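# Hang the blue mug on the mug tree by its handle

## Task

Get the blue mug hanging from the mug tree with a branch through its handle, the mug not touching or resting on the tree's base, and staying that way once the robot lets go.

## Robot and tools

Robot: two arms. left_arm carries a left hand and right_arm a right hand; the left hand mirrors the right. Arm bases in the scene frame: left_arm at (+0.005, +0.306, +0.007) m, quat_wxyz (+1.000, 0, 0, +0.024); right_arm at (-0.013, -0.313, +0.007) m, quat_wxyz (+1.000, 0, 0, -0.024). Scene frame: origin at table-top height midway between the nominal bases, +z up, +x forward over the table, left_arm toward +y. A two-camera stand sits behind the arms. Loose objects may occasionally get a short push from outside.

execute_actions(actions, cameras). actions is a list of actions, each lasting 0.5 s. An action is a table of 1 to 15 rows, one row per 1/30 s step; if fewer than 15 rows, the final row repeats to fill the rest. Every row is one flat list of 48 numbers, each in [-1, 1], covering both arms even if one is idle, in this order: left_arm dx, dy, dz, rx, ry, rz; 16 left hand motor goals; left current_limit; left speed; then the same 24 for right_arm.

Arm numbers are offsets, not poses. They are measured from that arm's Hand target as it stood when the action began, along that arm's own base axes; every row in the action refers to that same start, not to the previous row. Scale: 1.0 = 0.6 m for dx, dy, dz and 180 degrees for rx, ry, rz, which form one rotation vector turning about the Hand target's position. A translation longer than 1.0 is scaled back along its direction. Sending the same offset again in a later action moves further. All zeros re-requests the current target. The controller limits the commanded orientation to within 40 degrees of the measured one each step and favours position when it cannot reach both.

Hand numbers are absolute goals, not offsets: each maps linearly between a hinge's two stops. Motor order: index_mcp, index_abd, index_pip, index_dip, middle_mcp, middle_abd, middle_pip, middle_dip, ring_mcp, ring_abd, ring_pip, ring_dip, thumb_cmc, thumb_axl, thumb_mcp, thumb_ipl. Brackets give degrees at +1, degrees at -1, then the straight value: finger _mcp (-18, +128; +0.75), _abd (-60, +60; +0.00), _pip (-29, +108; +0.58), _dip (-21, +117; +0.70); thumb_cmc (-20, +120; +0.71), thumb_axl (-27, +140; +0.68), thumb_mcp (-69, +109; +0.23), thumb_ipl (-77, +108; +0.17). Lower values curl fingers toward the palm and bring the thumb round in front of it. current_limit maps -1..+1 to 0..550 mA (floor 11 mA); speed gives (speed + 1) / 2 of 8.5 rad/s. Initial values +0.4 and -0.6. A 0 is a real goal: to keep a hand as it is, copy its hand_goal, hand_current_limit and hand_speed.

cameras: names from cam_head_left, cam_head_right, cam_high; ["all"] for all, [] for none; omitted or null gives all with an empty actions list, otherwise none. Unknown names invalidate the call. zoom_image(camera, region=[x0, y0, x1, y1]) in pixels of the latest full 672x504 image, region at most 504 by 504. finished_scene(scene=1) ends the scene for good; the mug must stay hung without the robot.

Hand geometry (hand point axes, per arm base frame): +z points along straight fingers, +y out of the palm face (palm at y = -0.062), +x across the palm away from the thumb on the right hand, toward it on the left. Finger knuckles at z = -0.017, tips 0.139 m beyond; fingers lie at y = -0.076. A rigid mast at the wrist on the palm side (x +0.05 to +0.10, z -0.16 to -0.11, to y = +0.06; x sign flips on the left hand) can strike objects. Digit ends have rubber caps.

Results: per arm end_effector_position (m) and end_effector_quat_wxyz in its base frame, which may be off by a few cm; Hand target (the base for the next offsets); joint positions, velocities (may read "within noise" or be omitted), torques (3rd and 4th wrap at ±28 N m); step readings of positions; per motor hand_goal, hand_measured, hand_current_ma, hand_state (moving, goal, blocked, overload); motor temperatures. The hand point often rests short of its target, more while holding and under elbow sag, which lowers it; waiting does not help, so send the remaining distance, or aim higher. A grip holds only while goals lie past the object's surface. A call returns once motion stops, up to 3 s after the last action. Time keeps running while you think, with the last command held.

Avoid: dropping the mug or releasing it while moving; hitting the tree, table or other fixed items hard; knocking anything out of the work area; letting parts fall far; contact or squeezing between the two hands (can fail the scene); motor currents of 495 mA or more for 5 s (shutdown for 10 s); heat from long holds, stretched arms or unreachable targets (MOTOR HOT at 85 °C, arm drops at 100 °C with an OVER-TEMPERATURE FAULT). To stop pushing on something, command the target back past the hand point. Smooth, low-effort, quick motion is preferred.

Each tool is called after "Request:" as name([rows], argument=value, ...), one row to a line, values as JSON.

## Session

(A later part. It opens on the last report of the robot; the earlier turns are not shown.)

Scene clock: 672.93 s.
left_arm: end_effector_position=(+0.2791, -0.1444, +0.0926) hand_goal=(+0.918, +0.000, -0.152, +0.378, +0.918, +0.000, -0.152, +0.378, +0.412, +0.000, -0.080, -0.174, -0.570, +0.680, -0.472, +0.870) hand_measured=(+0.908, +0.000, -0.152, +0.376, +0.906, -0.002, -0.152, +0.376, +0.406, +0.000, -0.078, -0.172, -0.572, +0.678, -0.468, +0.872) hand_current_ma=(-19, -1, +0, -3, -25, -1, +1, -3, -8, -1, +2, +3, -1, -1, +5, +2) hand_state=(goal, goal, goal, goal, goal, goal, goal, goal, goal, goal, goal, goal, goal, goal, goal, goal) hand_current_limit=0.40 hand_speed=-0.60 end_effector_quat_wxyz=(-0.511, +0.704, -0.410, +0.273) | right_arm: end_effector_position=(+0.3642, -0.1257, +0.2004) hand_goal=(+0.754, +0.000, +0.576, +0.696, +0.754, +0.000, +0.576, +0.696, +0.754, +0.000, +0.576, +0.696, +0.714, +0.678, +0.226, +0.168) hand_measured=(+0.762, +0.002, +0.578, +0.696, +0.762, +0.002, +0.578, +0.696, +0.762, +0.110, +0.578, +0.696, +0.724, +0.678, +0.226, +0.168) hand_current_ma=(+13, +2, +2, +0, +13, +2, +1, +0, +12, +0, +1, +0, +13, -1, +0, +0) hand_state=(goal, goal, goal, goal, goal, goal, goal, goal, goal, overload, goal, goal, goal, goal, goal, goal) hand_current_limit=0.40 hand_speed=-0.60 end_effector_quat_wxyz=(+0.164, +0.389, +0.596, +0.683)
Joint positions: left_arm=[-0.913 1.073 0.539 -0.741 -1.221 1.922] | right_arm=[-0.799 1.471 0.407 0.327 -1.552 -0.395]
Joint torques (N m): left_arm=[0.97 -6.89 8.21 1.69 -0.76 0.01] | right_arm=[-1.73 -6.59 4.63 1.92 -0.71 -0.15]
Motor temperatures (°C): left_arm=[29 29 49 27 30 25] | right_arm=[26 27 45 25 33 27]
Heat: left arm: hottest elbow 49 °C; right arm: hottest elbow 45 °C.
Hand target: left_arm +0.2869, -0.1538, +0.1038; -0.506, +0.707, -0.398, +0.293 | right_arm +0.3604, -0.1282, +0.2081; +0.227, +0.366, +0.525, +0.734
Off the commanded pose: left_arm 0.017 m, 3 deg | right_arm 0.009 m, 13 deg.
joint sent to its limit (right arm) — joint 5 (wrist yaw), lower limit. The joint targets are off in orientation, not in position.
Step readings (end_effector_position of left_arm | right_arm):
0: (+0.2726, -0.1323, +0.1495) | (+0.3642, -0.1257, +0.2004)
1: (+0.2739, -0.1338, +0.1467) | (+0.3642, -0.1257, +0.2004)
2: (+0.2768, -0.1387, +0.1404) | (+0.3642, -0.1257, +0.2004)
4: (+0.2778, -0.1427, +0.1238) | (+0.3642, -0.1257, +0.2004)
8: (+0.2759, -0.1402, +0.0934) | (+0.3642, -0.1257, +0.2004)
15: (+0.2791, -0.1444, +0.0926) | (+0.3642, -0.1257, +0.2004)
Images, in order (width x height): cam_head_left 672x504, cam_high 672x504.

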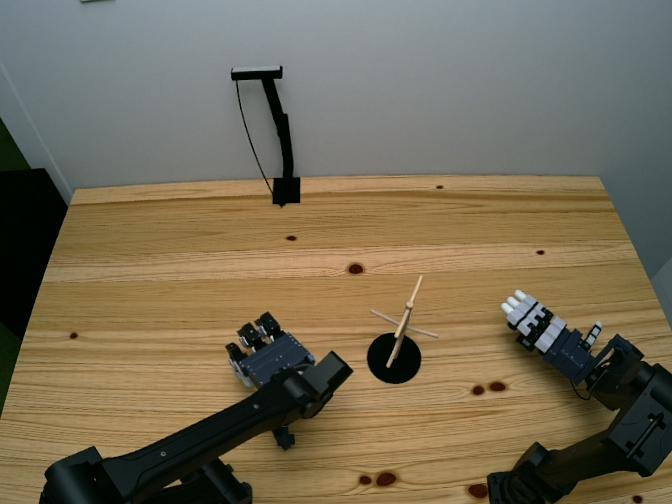

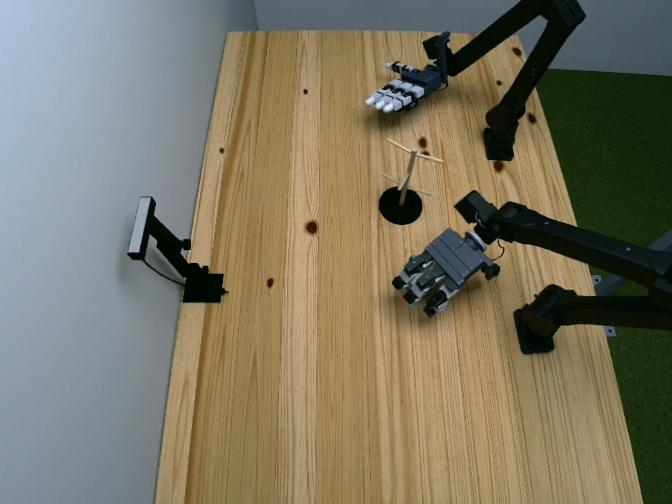

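Request:
execute_actions([
  [[-0.004,-0.015,-0.02,0,0,0,0.918,0,-0.153,0.377,0.918,0,-0.153,0.377,0.411,0,-0.08,-0.174,-0.571,0.68,-0.472,0.87,0.4,-0.6,0,0,0,0,0,0,0.754,0,0.576,0.696,0.754,0,0.576,0.696,0.754,0,0.576,0.696,0.714,0.678,0.226,0.168,0.4,-0.6]],
  [[0,0,-0.0343,0,0,0,0.918,0,-0.153,0.377,0.918,0,-0.153,0.377,0.411,0,-0.08,-0.174,-0.571,0.68,-0.472,0.87,0.4,-0.6,0,0,0,0,0,0,0.754,0,0.576,0.696,0.754,0,0.576,0.696,0.754,0,0.576,0.696,0.714,0.678,0.226,0.168,0.4,-0.6]],
], cameras=["cam_head_left","cam_head_right","cam_high"])

Request:
zoom_image(camera="cam_high", region=[385, 235, 455, 315])

Request:
zoom_image(camera="cam_head_left", region=[220, 315, 330, 405])

Scene clock: 731.80 s.
left_arm: end_effector_position=(+0.2790, -0.1536, +0.0667) hand_goal=(+0.918, +0.000, -0.152, +0.378, +0.918, +0.000, -0.152, +0.378, +0.412, +0.000, -0.080, -0.174, -0.570, +0.680, -0.472, +0.870) hand_measured=(+0.908, +0.000, -0.152, +0.376, +0.906, -0.002, -0.152, +0.376, +0.406, +0.000, -0.078, -0.172, -0.572, +0.678, -0.468, +0.872) hand_current_ma=(-19, -1, +0, -3, -25, -1, +1, -3, -8, -1, +2, +3, -1, -1, +5, +2) hand_state=(goal, goal, goal, goal, goal, goal, goal, goal, goal, goal, goal, goal, goal, goal, goal, goal) hand_current_limit=0.40 hand_speed=-0.60 end_effector_quat_wxyz=(-0.509, +0.705, -0.410, +0.275) | right_arm: end_effector_position=(+0.3642, -0.1257, +0.2004) hand_goal=(+0.754, +0.000, +0.576, +0.696, +0.754, +0.000, +0.576, +0.696, +0.754, +0.000, +0.576, +0.696, +0.714, +0.678, +0.226, +0.168) hand_measured=(+0.762, +0.002, +0.578, +0.696, +0.762, +0.002, +0.578, +0.696, +0.762, +0.110, +0.578, +0.696, +0.724, +0.678, +0.226, +0.168) hand_current_ma=(+13, +2, +2, +0, +13, +2, +1, +0, +12, +0, +1, +0, +13, -1, +0, +0) hand_state=(goal, goal, goal, goal, goal, goal, goal, goal, goal, overload, goal, goal, goal, goal, goal, goal) hand_current_limit=0.40 hand_speed=-0.60 end_effector_quat_wxyz=(+0.164, +0.389, +0.596, +0.683)
Joint positions: left_arm=[-0.934 1.162 0.521 -0.684 -1.224 1.863] | right_arm=[-0.799 1.471 0.407 0.327 -1.552 -0.395]
Joint torques (N m): left_arm=[0.26 -6.24 7.01 1.59 -0.96 -0.13] | right_arm=[-1.85 -6.83 4.75 1.84 -0.73 -0.14]
Heat: left arm: hottest elbow 46 °C; right arm: hottest elbow 43 °C.
Hand target: left_arm +0.2846, -0.1628, +0.0712; -0.506, +0.707, -0.398, +0.293 | right_arm +0.3604, -0.1282, +0.2081; +0.227, +0.366, +0.525, +0.734
Off the commanded pose: left_arm 0.012 m, 3 deg | right_arm 0.009 m, 13 deg.
joint sent to its limit (right arm) — joint 5 (wrist yaw), lower limit. The joint targets are off in orientation, not in position.
Step readings (end_effector_position of left_arm | right_arm):
0: (+0.2791, -0.1444, +0.0926) | (+0.3642, -0.1257, +0.2004)
1: (+0.2789, -0.1447, +0.0924) | (+0.3642, -0.1257, +0.2004)
2: (+0.2787, -0.1461, +0.0913) | (+0.3642, -0.1257, +0.2004)
4: (+0.2778, -0.1491, +0.0876) | (+0.3642, -0.1257, +0.2004)
8: (+0.2774, -0.1511, +0.0833) | (+0.3642, -0.1257, +0.2004)
15: (+0.2779, -0.1518, +0.0834) | (+0.3642, -0.1257, +0.2004)
16: (+0.2786, -0.1526, +0.0828) | (+0.3642, -0.1257, +0.2004)
17: (+0.2796, -0.1541, +0.0811) | (+0.3642, -0.1257, +0.2004)
19: (+0.2806, -0.1558, +0.0752) | (+0.3642, -0.1257, +0.2004)
23: (+0.2788, -0.1533, +0.0669) | (+0.3642, -0.1257, +0.2004)
30: (+0.2790, -0.1536, +0.0667) | (+0.3642, -0.1257, +0.2004)

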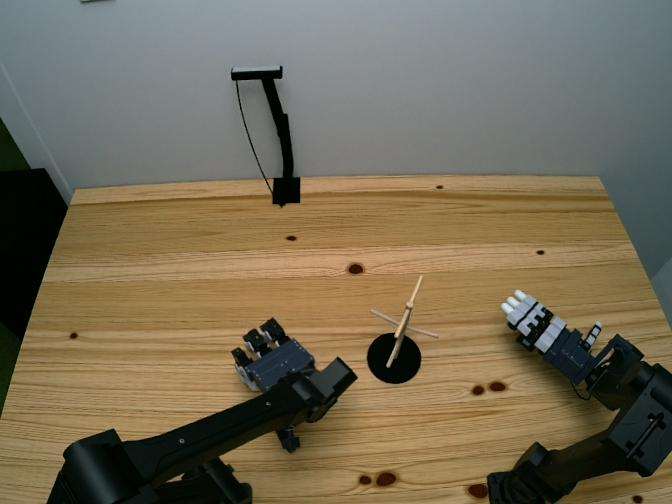

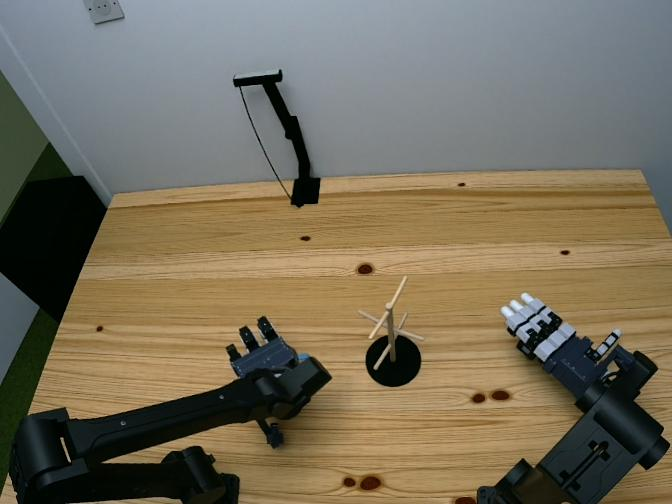

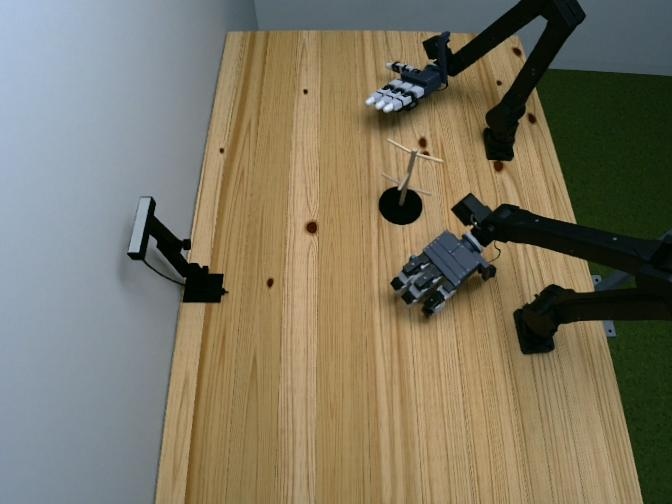

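Scaled by 6.300 from the camera's 672x504 image, which has a finer 960x720 frame.

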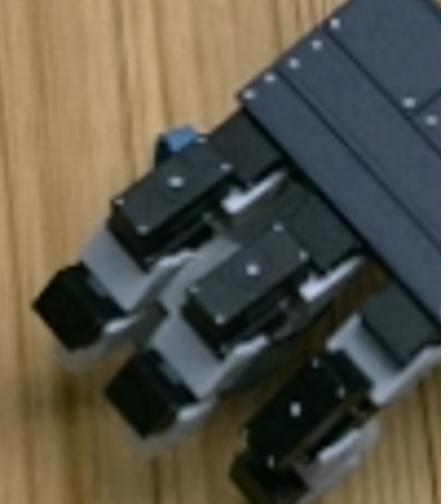

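Scaled by 4.582 from the camera's 672x504 image, which has a finer 960x720 frame.

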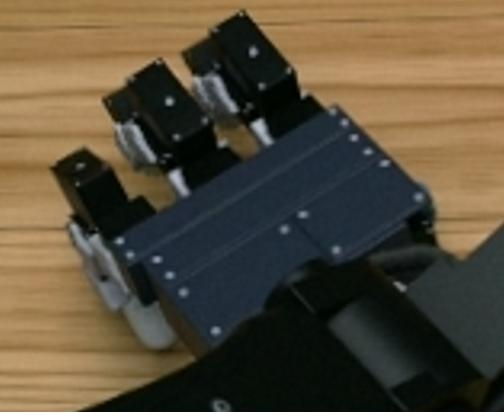

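Request:
execute_actions([
  [[-0.004,-0.008,0,0,0,0,0.918,0,-0.153,0.377,0.918,0,-0.153,0.377,0.411,0,-0.08,-0.174,-0.571,0.68,-0.472,0.87,0.0,-0.85,0,0,0,0,0,0,0.754,0,0.576,0.696,0.754,0,0.576,0.696,0.754,0,0.576,0.696,0.714,0.678,0.226,0.168,0.4,-0.6]],
  [[0,0,-0.01,0,0,0,0.795,0,-0.153,0.377,0.795,0,-0.153,0.377,0.411,0,-0.08,-0.174,-0.571,0.68,-0.607,0.87,0.0,-0.85,0,0,0,0,0,0,0.754,0,0.576,0.696,0.754,0,0.576,0.696,0.754,0,0.576,0.696,0.714,0.678,0.226,0.168,0.4,-0.6]],
], cameras=["cam_head_left","cam_high"])

Request:
zoom_image(camera="cam_high", region=[385, 235, 455, 315])

Scene clock: 756.97 s.
left_arm: end_effector_position=(+0.2772, -0.1588, +0.0606) hand_goal=(+0.796, +0.000, -0.152, +0.378, +0.796, +0.000, -0.152, +0.378, +0.412, +0.000, -0.080, -0.174, -0.570, +0.680, -0.606, +0.870) hand_measured=(+0.790, +0.000, -0.152, +0.376, +0.790, -0.002, -0.152, +0.376, +0.406, +0.000, -0.078, -0.172, -0.572, +0.678, -0.594, +0.872) hand_current_ma=(-8, -1, +0, -3, -9, -1, +1, -3, -8, -1, +2, +3, -1, -1, +29, +2) hand_state=(goal, goal, goal, goal, goal, goal, goal, goal, goal, goal, goal, goal, goal, goal, goal, goal) hand_current_limit=0.00 hand_speed=-0.85 end_effector_quat_wxyz=(-0.507, +0.707, -0.407, +0.279) | right_arm: end_effector_position=(+0.3642, -0.1257, +0.2004) hand_goal=(+0.754, +0.000, +0.576, +0.696, +0.754, +0.000, +0.576, +0.696, +0.754, +0.000, +0.576, +0.696, +0.714, +0.678, +0.226, +0.168) hand_measured=(+0.762, +0.002, +0.578, +0.696, +0.762, +0.002, +0.578, +0.696, +0.762, +0.110, +0.578, +0.696, +0.724, +0.678, +0.226, +0.168) hand_current_ma=(+13, +2, +2, +0, +13, +2, +1, +0, +12, +0, +1, +0, +13, -1, +0, +0) hand_state=(goal, goal, goal, goal, goal, goal, goal, goal, goal, overload, goal, goal, goal, goal, goal, goal) hand_current_limit=0.40 hand_speed=-0.60 end_effector_quat_wxyz=(+0.164, +0.389, +0.596, +0.683)
Joint positions: left_arm=[-0.95 1.188 0.521 -0.69 -1.225 1.816] | right_arm=[-0.799 1.471 0.407 0.327 -1.552 -0.395]
Joint torques (N m): left_arm=[0.15 -5.95 7.27 0.9 -1.08 -0.16] | right_arm=[-1.85 -6.95 4.68 1.84 -0.74 -0.13]
Heat: left arm: hottest elbow 45 °C; right arm: hottest elbow 42 °C.
Hand target: left_arm +0.2822, -0.1676, +0.0653; -0.506, +0.707, -0.398, +0.293 | right_arm +0.3604, -0.1282, +0.2081; +0.227, +0.366, +0.525, +0.734
Off the commanded pose: left_arm 0.011 m, 2 deg | right_arm 0.009 m, 13 deg.
joint sent to its limit (right arm) — joint 5 (wrist yaw), lower limit. The joint targets are off in orientation, not in position.
Step readings (end_effector_position of left_arm | right_arm):
0: (+0.2790, -0.1536, +0.0667) | (+0.3642, -0.1257, +0.2004)
1: (+0.2790, -0.1543, +0.0668) | (+0.3642, -0.1257, +0.2004)
2: (+0.2788, -0.1553, +0.0667) | (+0.3642, -0.1257, +0.2004)
4: (+0.2780, -0.1575, +0.0661) | (+0.3642, -0.1257, +0.2004)
8: (+0.2773, -0.1589, +0.0649) | (+0.3642, -0.1257, +0.2004)
15: (+0.2777, -0.1595, +0.0651) | (+0.3642, -0.1257, +0.2004)
16: (+0.2777, -0.1595, +0.0648) | (+0.3642, -0.1257, +0.2004)
17: (+0.2776, -0.1594, +0.0643) | (+0.3642, -0.1257, +0.2004)
19: (+0.2774, -0.1591, +0.0624) | (+0.3642, -0.1257, +0.2004)
23: (+0.2772, -0.1588, +0.0606) | (+0.3642, -0.1257, +0.2004)
30: (+0.2772, -0.1588, +0.0606) | (+0.3642, -0.1257, +0.2004)
Images, in order (width x height): cam_head_left 672x504, cam_high 672x504.

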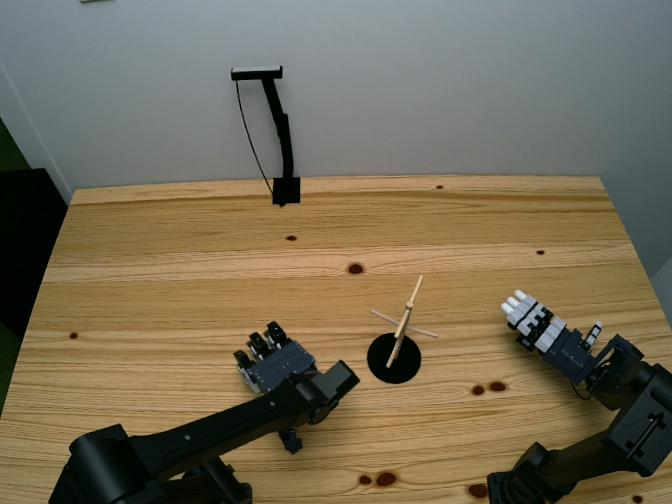

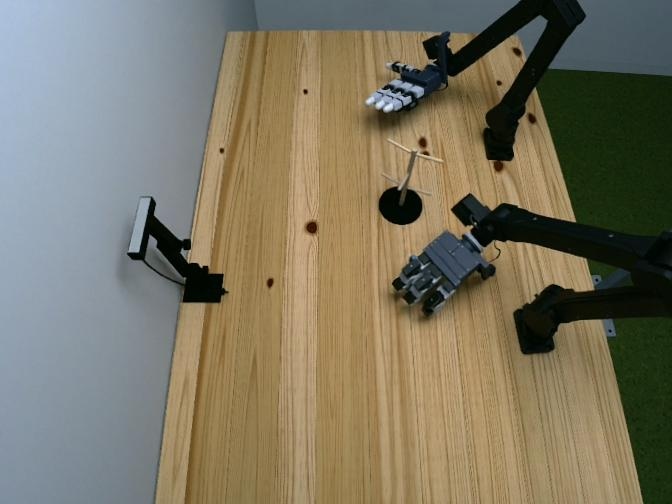

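Scaled by 6.300 from the camera's 672x504 image, which has a finer 960x720 frame.

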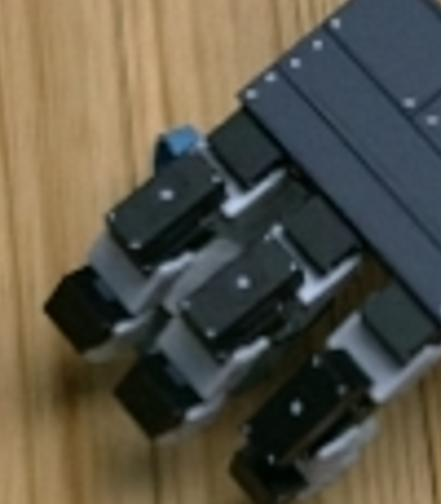

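Request:
execute_actions([
  [[0,0,0,0,0,0,0.705,0,-0.153,0.377,0.705,0,-0.153,0.377,0.411,0,-0.08,-0.174,-0.571,0.68,-0.69,0.87,0.0,-0.85,0,0,0,0,0,0,0.754,0,0.576,0.696,0.754,0,0.576,0.696,0.754,0,0.576,0.696,0.714,0.678,0.226,0.168,0.4,-0.6]],
], cameras=["cam_head_left","cam_high"])

Request:
zoom_image(camera="cam_high", region=[385, 235, 455, 315])

Scene clock: 762.67 s.
left_arm: end_effector_position=(+0.2773, -0.1590, +0.0606) hand_goal=(+0.706, +0.000, -0.152, +0.378, +0.706, +0.000, -0.152, +0.378, +0.412, +0.000, -0.080, -0.174, -0.570, +0.680, -0.690, +0.870) hand_measured=(+0.720, +0.000, -0.146, +0.376, +0.700, -0.002, -0.152, +0.376, +0.406, +0.000, -0.078, -0.172, -0.572, +0.678, -0.656, +0.876) hand_current_ma=(+30, +0, +9, -2, -8, -1, +1, -3, -8, -1, +2, +3, -1, -1, +115, +12) hand_state=(goal, goal, goal, goal, goal, goal, goal, goal, goal, goal, goal, goal, goal, goal, blocked, goal) hand_current_limit=0.00 hand_speed=-0.85 end_effector_quat_wxyz=(-0.506, +0.707, -0.406, +0.280) | right_arm: end_effector_position=(+0.3642, -0.1257, +0.2004) hand_goal=(+0.754, +0.000, +0.576, +0.696, +0.754, +0.000, +0.576, +0.696, +0.754, +0.000, +0.576, +0.696, +0.714, +0.678, +0.226, +0.168) hand_measured=(+0.762, +0.002, +0.578, +0.696, +0.762, +0.002, +0.578, +0.696, +0.762, +0.110, +0.578, +0.696, +0.724, +0.678, +0.226, +0.168) hand_current_ma=(+13, +2, +2, +0, +13, +2, +1, +0, +12, +0, +1, +0, +13, -1, +0, +0) hand_state=(goal, goal, goal, goal, goal, goal, goal, goal, goal, overload, goal, goal, goal, goal, goal, goal) hand_current_limit=0.40 hand_speed=-0.60 end_effector_quat_wxyz=(+0.164, +0.389, +0.596, +0.683)
Joint positions: left_arm=[-0.95 1.188 0.521 -0.69 -1.225 1.814] | right_arm=[-0.799 1.471 0.407 0.327 -1.552 -0.395]
Joint torques (N m): left_arm=[0.15 -6.01 7.28 0.9 -1.08 -0.16] | right_arm=[-1.85 -6.89 4.71 1.84 -0.73 -0.13]
Heat: left arm: hottest elbow 45 °C; right arm: hottest elbow 42 °C.
Hand target: left_arm +0.2822, -0.1676, +0.0653; -0.506, +0.707, -0.398, +0.293 | right_arm +0.3604, -0.1282, +0.2081; +0.227, +0.366, +0.525, +0.734
Off the commanded pose: left_arm 0.011 m, 2 deg | right_arm 0.009 m, 13 deg.
joint sent to its limit (right arm) — joint 5 (wrist yaw), lower limit. The joint targets are off in orientation, not in position.
Step readings (end_effector_position of left_arm | right_arm):
0: (+0.2772, -0.1588, +0.0606) | (+0.3642, -0.1257, +0.2004)
1: (+0.2772, -0.1588, +0.0606) | (+0.3642, -0.1257, +0.2004)
2: (+0.2772, -0.1588, +0.0606) | (+0.3642, -0.1257, +0.2004)
4: (+0.2772, -0.1588, +0.0606) | (+0.3642, -0.1257, +0.2004)
8: (+0.2773, -0.1590, +0.0606) | (+0.3642, -0.1257, +0.2004)
15: (+0.2773, -0.1590, +0.0606) | (+0.3642, -0.1257, +0.2004)
Images, in order (width x height): cam_head_left 672x504, cam_high 672x504.

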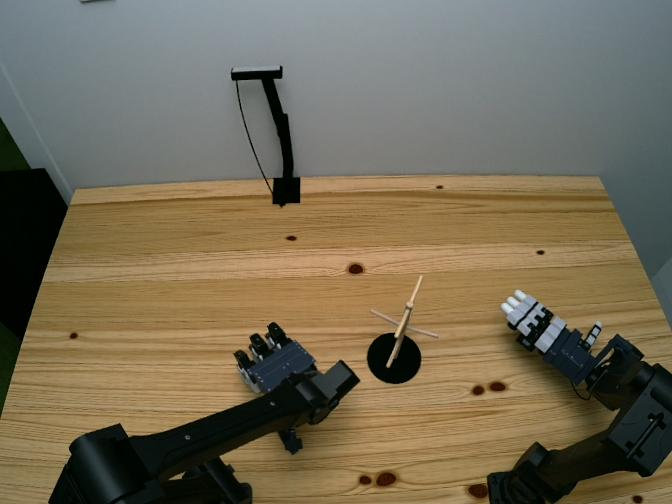

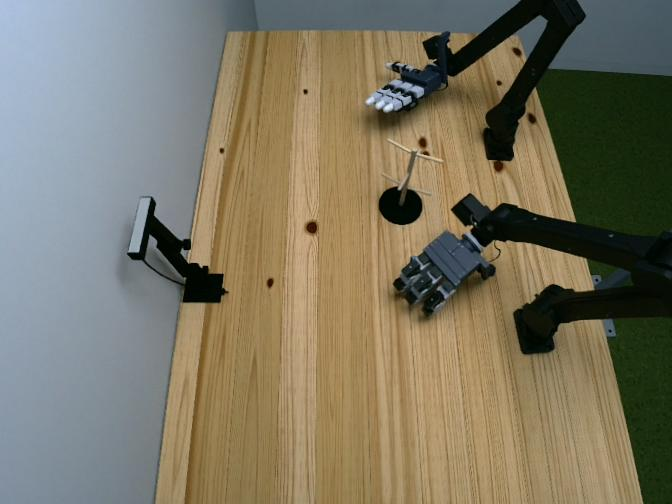

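Scaled by 6.300 from the camera's 672x504 image, which has a finer 960x720 frame.

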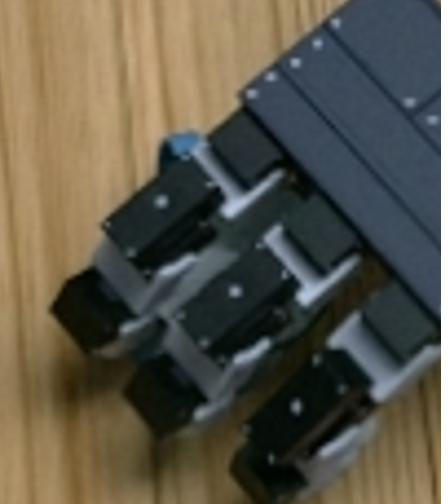

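Request:
execute_actions([
  [[0,0,0,0,0,0,0.64,0,-0.153,0.377,0.62,0,-0.153,0.377,0.411,0,-0.08,-0.174,-0.571,0.68,-0.72,0.87,0.0,-0.85,0,0,0,0,0,0,0.754,0,0.576,0.696,0.754,0,0.576,0.696,0.754,0,0.576,0.696,0.714,0.678,0.226,0.168,0.4,-0.6]],
  [[0,0,0,0,0,0,0.6,0,-0.153,0.377,0.56,0,-0.153,0.377,0.411,0,-0.08,-0.174,-0.571,0.68,-0.76,0.87,0.0,-0.85,0,0,0,0,0,0,0.754,0,0.576,0.696,0.754,0,0.576,0.696,0.754,0,0.576,0.696,0.714,0.678,0.226,0.168,0.4,-0.6]],
], cameras=["cam_head_left","cam_high"])

Request:
zoom_image(camera="cam_high", region=[385, 235, 455, 315])

Scene clock: 773.07 s.
left_arm: end_effector_position=(+0.2781, -0.1586, +0.0615) hand_goal=(+0.600, +0.000, -0.152, +0.378, +0.560, +0.000, -0.152, +0.378, +0.412, +0.000, -0.080, -0.174, -0.570, +0.680, -0.760, +0.870) hand_measured=(+0.686, +0.004, -0.126, +0.380, +0.626, -0.012, -0.128, +0.380, +0.406, +0.000, -0.078, -0.172, -0.566, +0.680, -0.666, +0.896) hand_current_ma=(+275, +4, +59, +2, +216, -17, +53, +3, -8, -1, +2, +3, +4, +0, +275, +91) hand_state=(blocked, goal, blocked, goal, blocked, goal, blocked, goal, goal, goal, goal, goal, goal, goal, blocked, blocked) hand_current_limit=0.00 hand_speed=-0.85 end_effector_quat_wxyz=(-0.508, +0.707, -0.404, +0.282) | right_arm: end_effector_position=(+0.3642, -0.1257, +0.2004) hand_goal=(+0.754, +0.000, +0.576, +0.696, +0.754, +0.000, +0.576, +0.696, +0.754, +0.000, +0.576, +0.696, +0.714, +0.678, +0.226, +0.168) hand_measured=(+0.762, +0.002, +0.578, +0.696, +0.762, +0.002, +0.578, +0.696, +0.762, +0.110, +0.578, +0.696, +0.724, +0.678, +0.226, +0.168) hand_current_ma=(+13, +2, +2, +0, +13, +2, +1, +0, +12, +0, +1, +0, +13, -1, +0, +0) hand_state=(goal, goal, goal, goal, goal, goal, goal, goal, goal, overload, goal, goal, goal, goal, goal, goal) hand_current_limit=0.40 hand_speed=-0.60 end_effector_quat_wxyz=(+0.164, +0.389, +0.596, +0.683)
Joint positions: left_arm=[-0.95 1.188 0.521 -0.69 -1.232 1.81] | right_arm=[-0.799 1.471 0.407 0.327 -1.552 -0.395]
Joint torques (N m): left_arm=[0.15 -6.07 7.28 0.87 -0.86 -0.14] | right_arm=[-1.85 -6.83 4.67 1.84 -0.74 -0.14]
Heat: left arm: hottest elbow 45 °C; right arm: hottest elbow 42 °C.
Hand target: left_arm +0.2822, -0.1676, +0.0653; -0.506, +0.707, -0.398, +0.293 | right_arm +0.3604, -0.1282, +0.2081; +0.227, +0.366, +0.525, +0.734
Off the commanded pose: left_arm 0.011 m, 2 deg | right_arm 0.009 m, 13 deg.
joint sent to its limit (right arm) — joint 5 (wrist yaw), lower limit. The joint targets are off in orientation, not in position.
Step readings (end_effector_position of left_arm | right_arm):
0: (+0.2773, -0.1590, +0.0606) | (+0.3642, -0.1257, +0.2004)
1: (+0.2773, -0.1590, +0.0606) | (+0.3642, -0.1257, +0.2004)
2: (+0.2773, -0.1590, +0.0606) | (+0.3642, -0.1257, +0.2004)
4: (+0.2775, -0.1588, +0.0608) | (+0.3642, -0.1257, +0.2004)
8: (+0.2776, -0.1586, +0.0610) | (+0.3642, -0.1257, +0.2004)
15: (+0.2776, -0.1586, +0.0610) | (+0.3642, -0.1257, +0.2004)
16: (+0.2778, -0.1585, +0.0612) | (+0.3642, -0.1257, +0.2004)
17: (+0.2778, -0.1586, +0.0612) | (+0.3642, -0.1257, +0.2004)
19: (+0.2781, -0.1585, +0.0615) | (+0.3642, -0.1257, +0.2004)
23: (+0.2781, -0.1586, +0.0615) | (+0.3642, -0.1257, +0.2004)
30: (+0.2781, -0.1586, +0.0615) | (+0.3642, -0.1257, +0.2004)
Images, in order (width x height): cam_head_left 672x504, cam_high 672x504.

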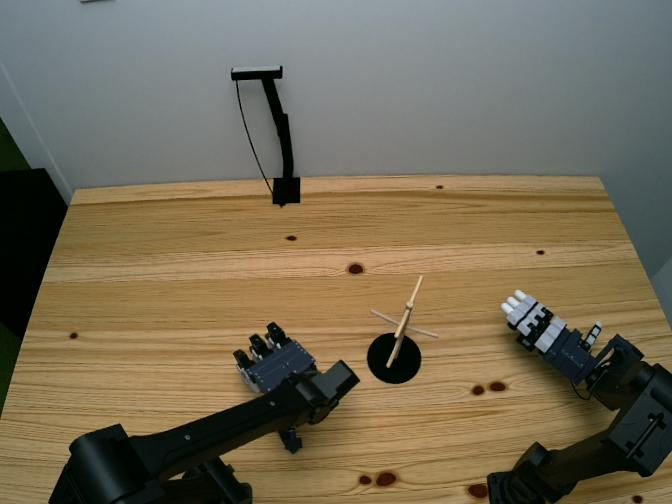

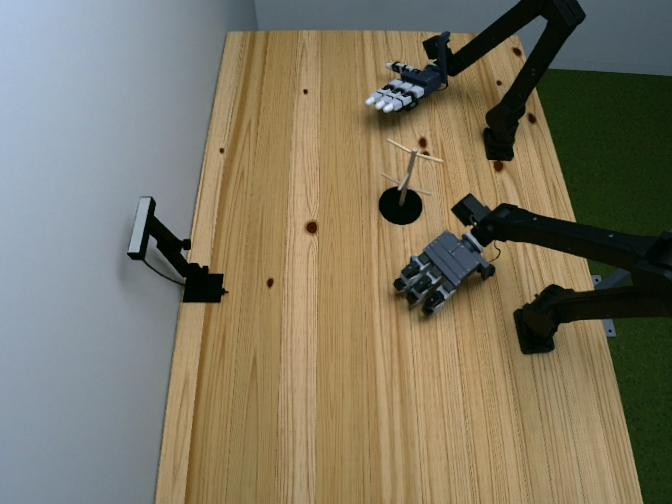

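Scaled by 6.300 from the camera's 672x504 image, which has a finer 960x720 frame.

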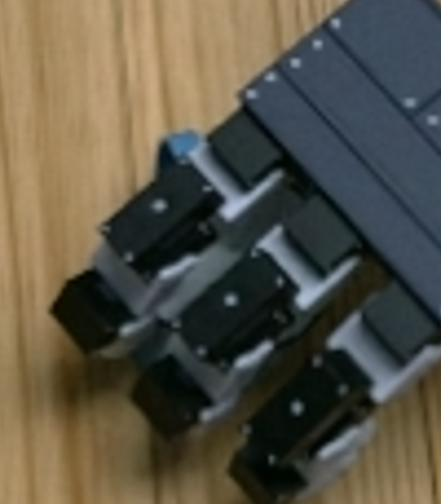

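Request:
execute_actions([
  [[0,0,0.02,0,0,0,0.58,0,-0.153,0.377,0.54,0,-0.153,0.377,0.411,0,-0.08,-0.174,-0.571,0.68,-0.78,0.87,0.2,-0.85,0,0,0,0,0,0,0.754,0,0.576,0.696,0.754,0,0.576,0.696,0.754,0,0.576,0.696,0.714,0.678,0.226,0.168,0.4,-0.6]],
  [[0,0,0.04,0,0,0,0.58,0,-0.153,0.377,0.54,0,-0.153,0.377,0.411,0,-0.08,-0.174,-0.571,0.68,-0.78,0.87,0.2,-0.85,0,0,0,0,0,0,0.754,0,0.576,0.696,0.754,0,0.576,0.696,0.754,0,0.576,0.696,0.714,0.678,0.226,0.168,0.4,-0.6]],
], cameras=["cam_head_left","cam_head_right","cam_high"])

Request:
zoom_image(camera="cam_high", region=[385, 225, 455, 315])

Scene clock: 781.23 s.
left_arm: end_effector_position=(+0.2692, -0.1462, +0.0771) hand_goal=(+0.580, +0.000, -0.152, +0.378, +0.540, +0.000, -0.152, +0.378, +0.412, +0.000, -0.080, -0.174, -0.570, +0.680, -0.780, +0.870) hand_measured=(+0.664, +0.010, -0.114, +0.386, +0.606, -0.016, -0.122, +0.384, +0.406, +0.000, -0.078, -0.172, -0.562, +0.682, -0.666, +0.908) hand_current_ma=(+294, +13, +95, +12, +214, -25, +74, +9, -8, -1, +2, +3, +14, +3, +330, +145) hand_state=(blocked, goal, blocked, goal, blocked, goal, blocked, goal, goal, goal, goal, goal, goal, goal, blocked, blocked) hand_current_limit=0.20 hand_speed=-0.85 end_effector_quat_wxyz=(-0.516, +0.700, -0.417, +0.264) | right_arm: end_effector_position=(+0.3642, -0.1257, +0.2004) hand_goal=(+0.754, +0.000, +0.576, +0.696, +0.754, +0.000, +0.576, +0.696, +0.754, +0.000, +0.576, +0.696, +0.714, +0.678, +0.226, +0.168) hand_measured=(+0.762, +0.002, +0.578, +0.696, +0.762, +0.002, +0.578, +0.696, +0.762, +0.110, +0.578, +0.696, +0.724, +0.678, +0.226, +0.168) hand_current_ma=(+13, +2, +2, +0, +13, +2, +1, +0, +12, +0, +1, +0, +13, -1, +0, +0) hand_state=(goal, goal, goal, goal, goal, goal, goal, goal, goal, overload, goal, goal, goal, goal, goal, goal) hand_current_limit=0.40 hand_speed=-0.60 end_effector_quat_wxyz=(+0.164, +0.389, +0.596, +0.683)
Joint positions: left_arm=[-0.95 1.127 0.535 -0.805 -1.232 1.819] | right_arm=[-0.799 1.471 0.407 0.327 -1.552 -0.395]
Joint torques (N m): left_arm=[0.21 -7.3 10.61 0.09 -0.87 -0.13] | right_arm=[-1.67 -6.65 4.68 1.87 -0.73 -0.13]
Heat: left arm: hottest elbow 45 °C; right arm: hottest elbow 42 °C.
Hand target: left_arm +0.2822, -0.1676, +0.1014; -0.506, +0.707, -0.398, +0.293 | right_arm +0.3604, -0.1282, +0.2081; +0.227, +0.366, +0.525, +0.734
Off the commanded pose: left_arm 0.035 m, 4 deg | right_arm 0.009 m, 13 deg.
joint sent to its limit (right arm) — joint 5 (wrist yaw), lower limit. The joint targets are off in orientation, not in position.
Step readings (end_effector_position of left_arm | right_arm):
0: (+0.2781, -0.1586, +0.0615) | (+0.3642, -0.1257, +0.2004)
1: (+0.2779, -0.1583, +0.0615) | (+0.3642, -0.1257, +0.2004)
2: (+0.2776, -0.1578, +0.0616) | (+0.3642, -0.1257, +0.2004)
4: (+0.2769, -0.1569, +0.0621) | (+0.3642, -0.1257, +0.2004)
8: (+0.2764, -0.1562, +0.0622) | (+0.3642, -0.1257, +0.2004)
15: (+0.2765, -0.1563, +0.0622) | (+0.3642, -0.1257, +0.2004)
16: (+0.2762, -0.1558, +0.0633) | (+0.3642, -0.1257, +0.2004)
17: (+0.2742, -0.1532, +0.0650) | (+0.3642, -0.1257, +0.2004)
19: (+0.2714, -0.1492, +0.0699) | (+0.3642, -0.1257, +0.2004)
23: (+0.2698, -0.1470, +0.0761) | (+0.3642, -0.1257, +0.2004)
30: (+0.2694, -0.1464, +0.0772) | (+0.3642, -0.1257, +0.2004)

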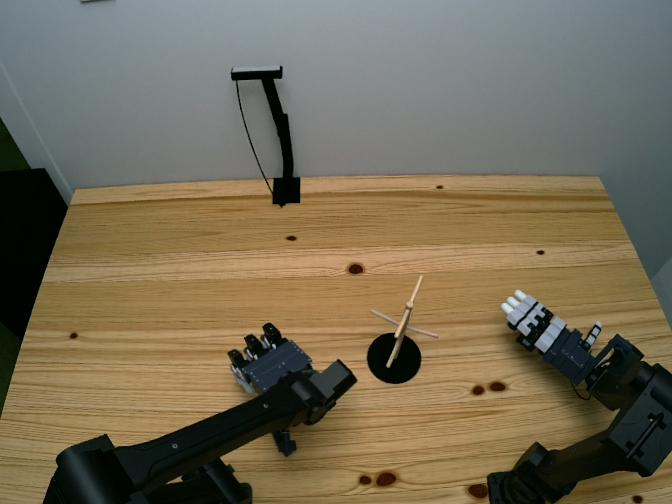

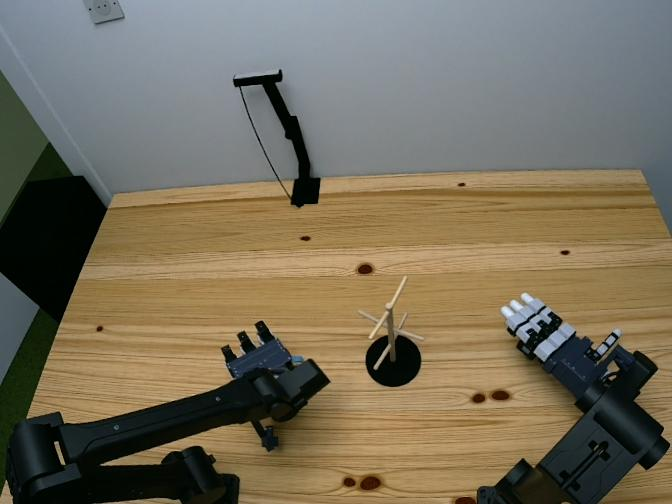

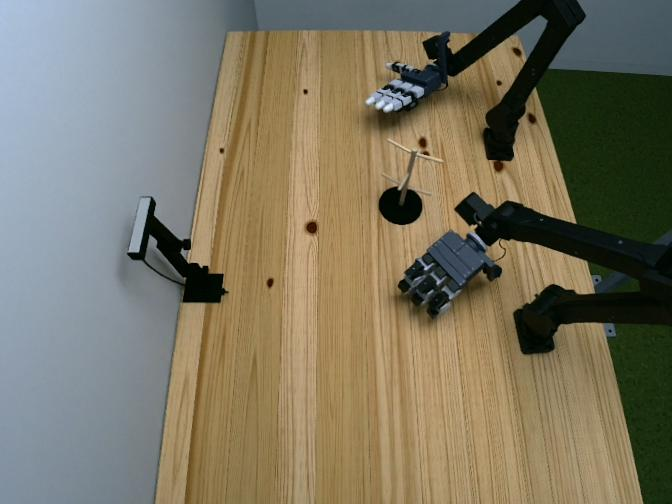

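Scaled by 5.600 from the camera's 672x504 image, which has a finer 960x720 frame.

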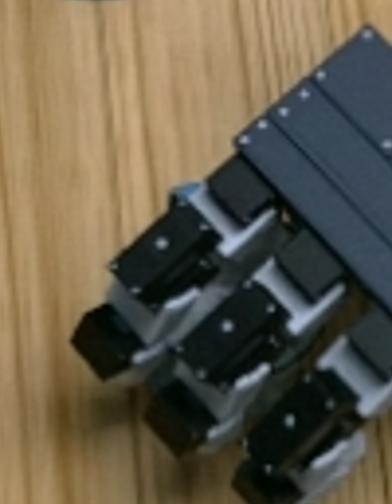

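Request:
execute_actions([
  [[0,0,0.07,0,0,0,0.58,0,-0.153,0.377,0.54,0,-0.153,0.377,0.411,0,-0.08,-0.174,-0.571,0.68,-0.78,0.87,0.2,-0.85,0,0,0,0,0,0,0.754,0,0.576,0.696,0.754,0,0.576,0.696,0.754,0,0.576,0.696,0.714,0.678,0.226,0.168,0.4,-0.6]],
  [[0,0,0.07,0,0,0,0.58,0,-0.153,0.377,0.54,0,-0.153,0.377,0.411,0,-0.08,-0.174,-0.571,0.68,-0.78,0.87,0.2,-0.85,0,0,0,0,0,0,0.754,0,0.576,0.696,0.754,0,0.576,0.696,0.754,0,0.576,0.696,0.714,0.678,0.226,0.168,0.4,-0.6]],
  [[0,0,0.07,0,0,0,0.58,0,-0.153,0.377,0.54,0,-0.153,0.377,0.411,0,-0.08,-0.174,-0.571,0.68,-0.78,0.87,0.2,-0.85,0,0,0,0,0,0,0.754,0,0.576,0.696,0.754,0,0.576,0.696,0.754,0,0.576,0.696,0.714,0.678,0.226,0.168,0.4,-0.6]],
], cameras=["cam_head_left","cam_head_right","cam_high"])

Request:
zoom_image(camera="cam_high", region=[385, 215, 465, 315])

Request:
zoom_image(camera="cam_head_right", region=[180, 290, 350, 430])

Scene clock: 793.07 s.
left_arm: end_effector_position=(+0.2737, -0.1539, +0.2014) hand_goal=(+0.580, +0.000, -0.152, +0.378, +0.540, +0.000, -0.152, +0.378, +0.412, +0.000, -0.080, -0.174, -0.570, +0.680, -0.780, +0.870) hand_measured=(+0.658, +0.012, -0.112, +0.386, +0.600, -0.018, -0.120, +0.386, +0.406, +0.000, -0.078, -0.172, -0.560, +0.682, -0.666, +0.912) hand_current_ma=(+265, +17, +102, +13, +193, -31, +76, +12, -10, -1, +2, +3, +15, +2, +330, +162) hand_state=(blocked, goal, blocked, goal, blocked, goal, blocked, goal, goal, goal, goal, goal, goal, goal, blocked, blocked) hand_current_limit=0.20 hand_speed=-0.85 end_effector_quat_wxyz=(-0.514, +0.701, -0.419, +0.264) | right_arm: end_effector_position=(+0.3642, -0.1257, +0.2004) hand_goal=(+0.754, +0.000, +0.576, +0.696, +0.754, +0.000, +0.576, +0.696, +0.754, +0.000, +0.576, +0.696, +0.714, +0.678, +0.226, +0.168) hand_measured=(+0.762, +0.002, +0.578, +0.696, +0.762, +0.002, +0.578, +0.696, +0.762, +0.110, +0.578, +0.696, +0.724, +0.678, +0.226, +0.168) hand_current_ma=(+13, +2, +2, +0, +13, +2, +1, +0, +12, +0, +1, +0, +13, -1, +0, +0) hand_state=(goal, goal, goal, goal, goal, goal, goal, goal, goal, overload, goal, goal, goal, goal, goal, goal) hand_current_limit=0.40 hand_speed=-0.60 end_effector_quat_wxyz=(+0.164, +0.389, +0.596, +0.683)
Joint positions: left_arm=[-0.95 0.987 0.801 -1.204 -1.225 1.827] | right_arm=[-0.799 1.471 0.407 0.327 -1.552 -0.395]
Joint torques (N m): left_arm=[0.32 -6.42 11.75 0.1 -1.05 -0.18] | right_arm=[-1.85 -6.77 4.67 1.84 -0.73 -0.14]
Heat: left arm: hottest elbow 47 °C; right arm: hottest elbow 42 °C.
Hand target: left_arm +0.2822, -0.1676, +0.2272; -0.506, +0.707, -0.398, +0.293 | right_arm +0.3604, -0.1282, +0.2081; +0.227, +0.366, +0.525, +0.734
Off the commanded pose: left_arm 0.030 m, 4 deg | right_arm 0.009 m, 13 deg.
joint sent to its limit (right arm) — joint 5 (wrist yaw), lower limit. The joint targets are off in orientation, not in position.
Step readings (end_effector_position of left_arm | right_arm):
0: (+0.2692, -0.1462, +0.0771) | (+0.3642, -0.1257, +0.2004)
1: (+0.2689, -0.1464, +0.0786) | (+0.3642, -0.1257, +0.2004)
2: (+0.2672, -0.1441, +0.0823) | (+0.3642, -0.1257, +0.2004)
4: (+0.2675, -0.1445, +0.0960) | (+0.3642, -0.1257, +0.2004)
8: (+0.2723, -0.1512, +0.1194) | (+0.3642, -0.1257, +0.2004)
15: (+0.2725, -0.1515, +0.1233) | (+0.3642, -0.1257, +0.2004)
16: (+0.2719, -0.1510, +0.1246) | (+0.3642, -0.1257, +0.2004)
17: (+0.2703, -0.1488, +0.1276) | (+0.3642, -0.1257, +0.2004)
19: (+0.2695, -0.1476, +0.1384) | (+0.3642, -0.1257, +0.2004)
23: (+0.2726, -0.1520, +0.1574) | (+0.3642, -0.1257, +0.2004)
30: (+0.2726, -0.1520, +0.1604) | (+0.3642, -0.1257, +0.2004)
31: (+0.2721, -0.1517, +0.1619) | (+0.3642, -0.1257, +0.2004)
32: (+0.2707, -0.1497, +0.1652) | (+0.3642, -0.1257, +0.2004)
34: (+0.2706, -0.1496, +0.1771) | (+0.3642, -0.1257, +0.2004)
38: (+0.2741, -0.1544, +0.1983) | (+0.3642, -0.1257, +0.2004)
45: (+0.2738, -0.1541, +0.2014) | (+0.3642, -0.1257, +0.2004)

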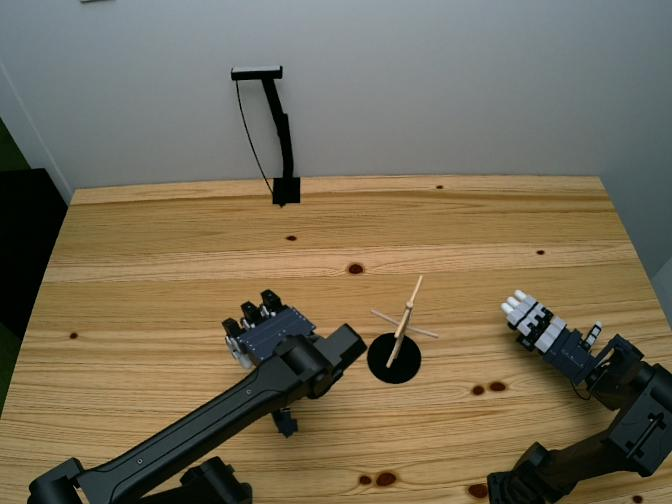

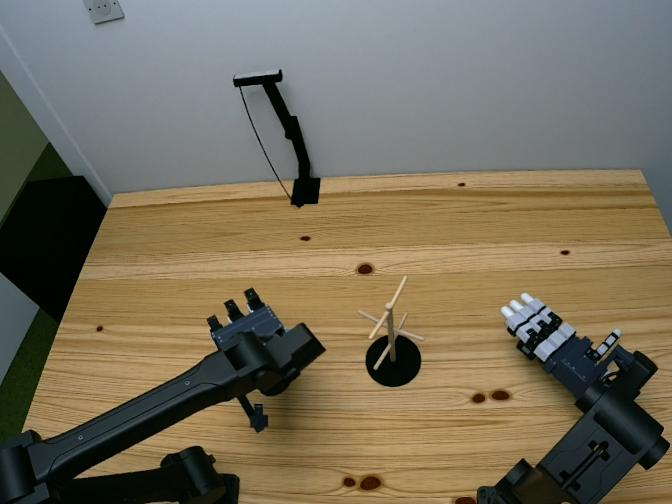

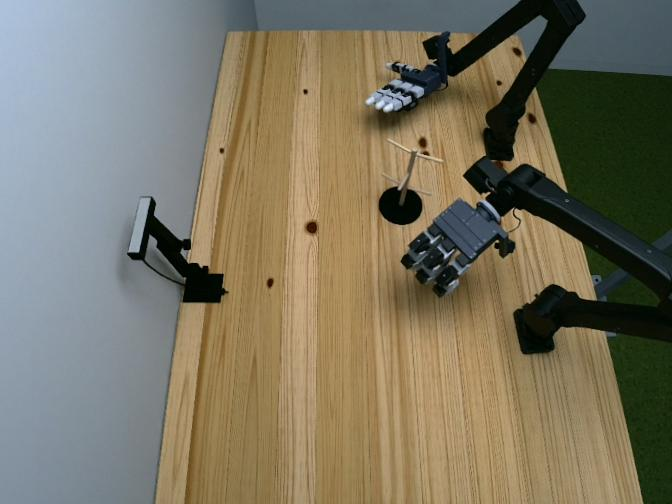

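Scaled by 5.040 from the camera's 672x504 image, which has a finer 960x720 frame.

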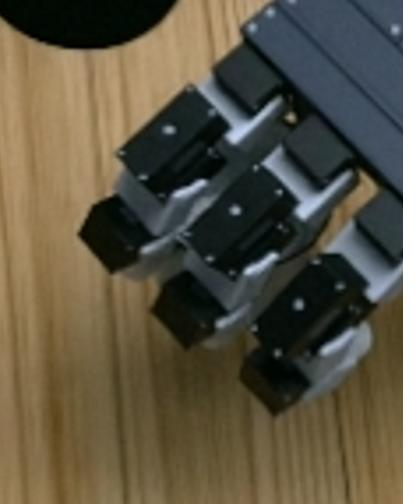

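Scaled by 2.965 from the camera's 672x504 image, which has a finer 960x720 frame.

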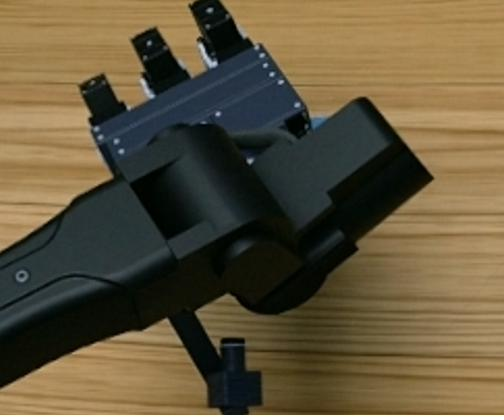

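Request:
execute_actions([
  [[-0.0106,-0.0121,0.0194,-0.05875,0.0052,-0.04035,0.58,0,-0.153,0.377,0.54,0,-0.153,0.377,0.411,0,-0.08,-0.174,-0.571,0.68,-0.78,0.87,0.2,-0.85,0,0,0,0,0,0,0.754,0,0.576,0.696,0.754,0,0.576,0.696,0.754,0,0.576,0.696,0.714,0.678,0.226,0.168,0.4,-0.6]],
  [[-0.0106,-0.0121,0.0194,-0.05875,0.0052,-0.04035,0.58,0,-0.153,0.377,0.54,0,-0.153,0.377,0.411,0,-0.08,-0.174,-0.571,0.68,-0.78,0.87,0.2,-0.85,0,0,0,0,0,0,0.754,0,0.576,0.696,0.754,0,0.576,0.696,0.754,0,0.576,0.696,0.714,0.678,0.226,0.168,0.4,-0.6]],
  [[-0.0106,-0.0121,0.0194,-0.05875,0.0052,-0.04035,0.58,0,-0.153,0.377,0.54,0,-0.153,0.377,0.411,0,-0.08,-0.174,-0.571,0.68,-0.78,0.87,0.2,-0.85,0,0,0,0,0,0,0.754,0,0.576,0.696,0.754,0,0.576,0.696,0.754,0,0.576,0.696,0.714,0.678,0.226,0.168,0.4,-0.6]],
], cameras=["cam_head_left","cam_head_right","cam_high"])

Request:
zoom_image(camera="cam_high", region=[370, 135, 500, 305])

Scene clock: 870.53 s.
left_arm: end_effector_position=(+0.2511, -0.1841, +0.2421) hand_goal=(+0.580, +0.000, -0.152, +0.378, +0.540, +0.000, -0.152, +0.378, +0.412, +0.000, -0.080, -0.174, -0.570, +0.680, -0.780, +0.870) hand_measured=(+0.648, +0.010, -0.108, +0.390, +0.594, -0.024, -0.116, +0.388, +0.408, -0.002, -0.078, -0.172, -0.566, +0.680, -0.664, +0.918) hand_current_ma=(+223, +15, +118, +20, +163, -46, +92, +15, -6, -1, +2, +3, +4, -1, +330, +190) hand_state=(blocked, goal, blocked, goal, blocked, blocked, blocked, goal, goal, goal, goal, goal, goal, goal, blocked, blocked) hand_current_limit=0.20 hand_speed=-0.85 end_effector_quat_wxyz=(-0.243, +0.775, -0.411, +0.415) | right_arm: end_effector_position=(+0.3642, -0.1257, +0.2004) hand_goal=(+0.754, +0.000, +0.576, +0.696, +0.754, +0.000, +0.576, +0.696, +0.754, +0.000, +0.576, +0.696, +0.714, +0.678, +0.226, +0.168) hand_measured=(+0.762, +0.002, +0.578, +0.696, +0.762, +0.002, +0.578, +0.696, +0.762, +0.110, +0.578, +0.696, +0.724, +0.678, +0.226, +0.168) hand_current_ma=(+13, +2, +2, +0, +13, +2, +1, +0, +12, +0, +1, +0, +13, -1, +0, +0) hand_state=(goal, goal, goal, goal, goal, goal, goal, goal, goal, overload, goal, goal, goal, goal, goal, goal) hand_current_limit=0.40 hand_speed=-0.60 end_effector_quat_wxyz=(+0.164, +0.389, +0.596, +0.683)
Joint positions: left_arm=[-0.745 0.603 0.694 -0.827 -0.639 2.094] | right_arm=[-0.799 1.471 0.407 0.327 -1.552 -0.395]
Joint torques (N m): left_arm=[1.9 -2.61 10.43 3.75 -0.14 -0.09] | right_arm=[-1.73 -6.95 4.68 1.8 -0.72 -0.14]
Motor temperatures (°C): left_arm=[29 29 54 27 32 25] | right_arm=[25 27 41 25 34 27]
Heat: left arm: hottest elbow 54 °C; right arm: hottest elbow 41 °C.
Hand target: left_arm +0.2631, -0.1894, +0.2622; -0.221, +0.737, -0.440, +0.462 | right_arm +0.3604, -0.1282, +0.2081; +0.227, +0.366, +0.525, +0.734
Off the commanded pose: left_arm 0.024 m, 8 deg | right_arm 0.009 m, 13 deg.
joint sent to its limit (left arm) — joint 6 (wrist roll), upper limit. The joint targets are off in position and orientation.
joint sent to its limit (right arm) — joint 5 (wrist yaw), lower limit. The joint targets are off in orientation, not in position.
Step readings (end_effector_position of left_arm | right_arm):
0: (+0.2738, -0.1540, +0.2014) | (+0.3642, -0.1257, +0.2004)
1: (+0.2729, -0.1567, +0.2008) | (+0.3642, -0.1257, +0.2004)
2: (+0.2703, -0.1654, +0.1985) | (+0.3642, -0.1257, +0.2004)
4: (+0.2682, -0.1730, +0.2058) | (+0.3642, -0.1257, +0.2004)
8: (+0.2675, -0.1739, +0.2309) | (+0.3642, -0.1257, +0.2004)
15: (+0.2668, -0.1696, +0.2289) | (+0.3642, -0.1257, +0.2004)
16: (+0.2647, -0.1727, +0.2262) | (+0.3642, -0.1257, +0.2004)
17: (+0.2601, -0.1813, +0.2225) | (+0.3642, -0.1257, +0.2004)
19: (+0.2573, -0.1826, +0.2223) | (+0.3642, -0.1257, +0.2004)
23: (+0.2574, -0.1755, +0.2306) | (+0.3642, -0.1257, +0.2004)
30: (+0.2580, -0.1756, +0.2319) | (+0.3642, -0.1257, +0.2004)
31: (+0.2563, -0.1798, +0.2316) | (+0.3642, -0.1257, +0.2004)
32: (+0.2519, -0.1887, +0.2309) | (+0.3642, -0.1257, +0.2004)
34: (+0.2488, -0.1912, +0.2330) | (+0.3642, -0.1257, +0.2004)
38: (+0.2499, -0.1840, +0.2406) | (+0.3642, -0.1257, +0.2004)
45: (+0.2511, -0.1841, +0.2421) | (+0.3642, -0.1257, +0.2004)

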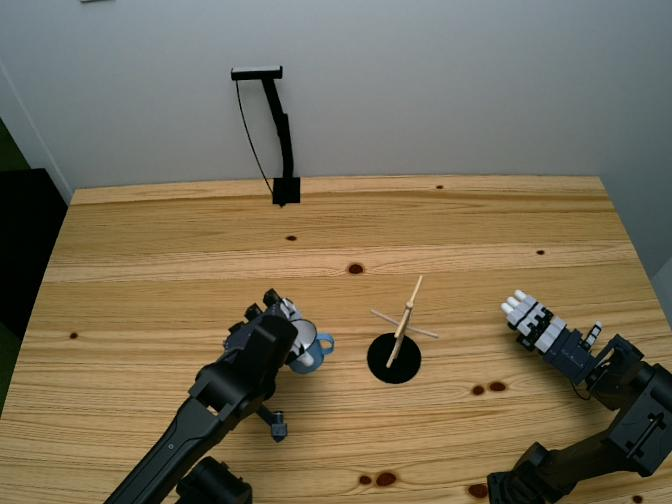

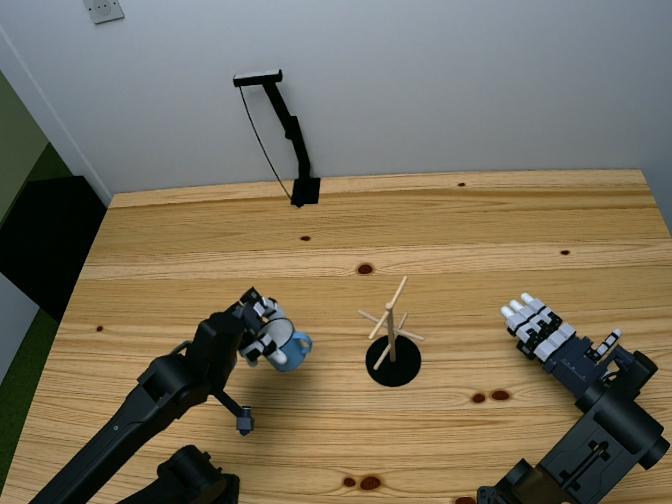

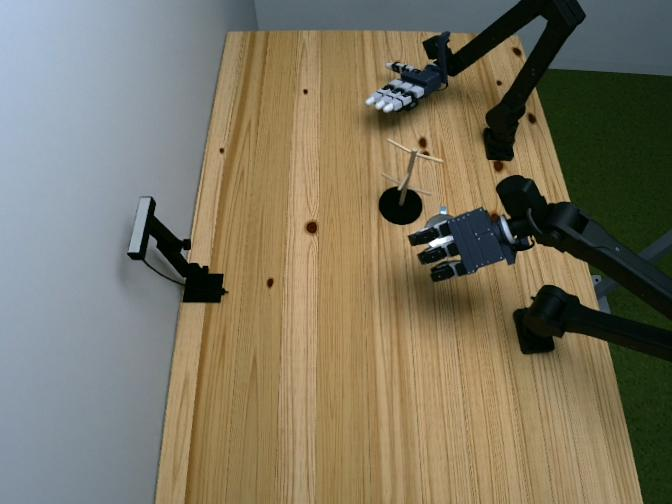

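Scaled by 2.965 from the camera's 672x504 image, which has a finer 960x720 frame.

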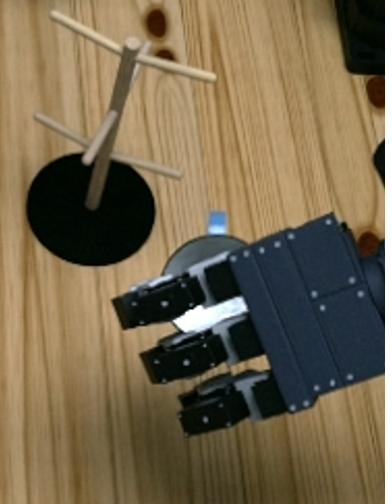

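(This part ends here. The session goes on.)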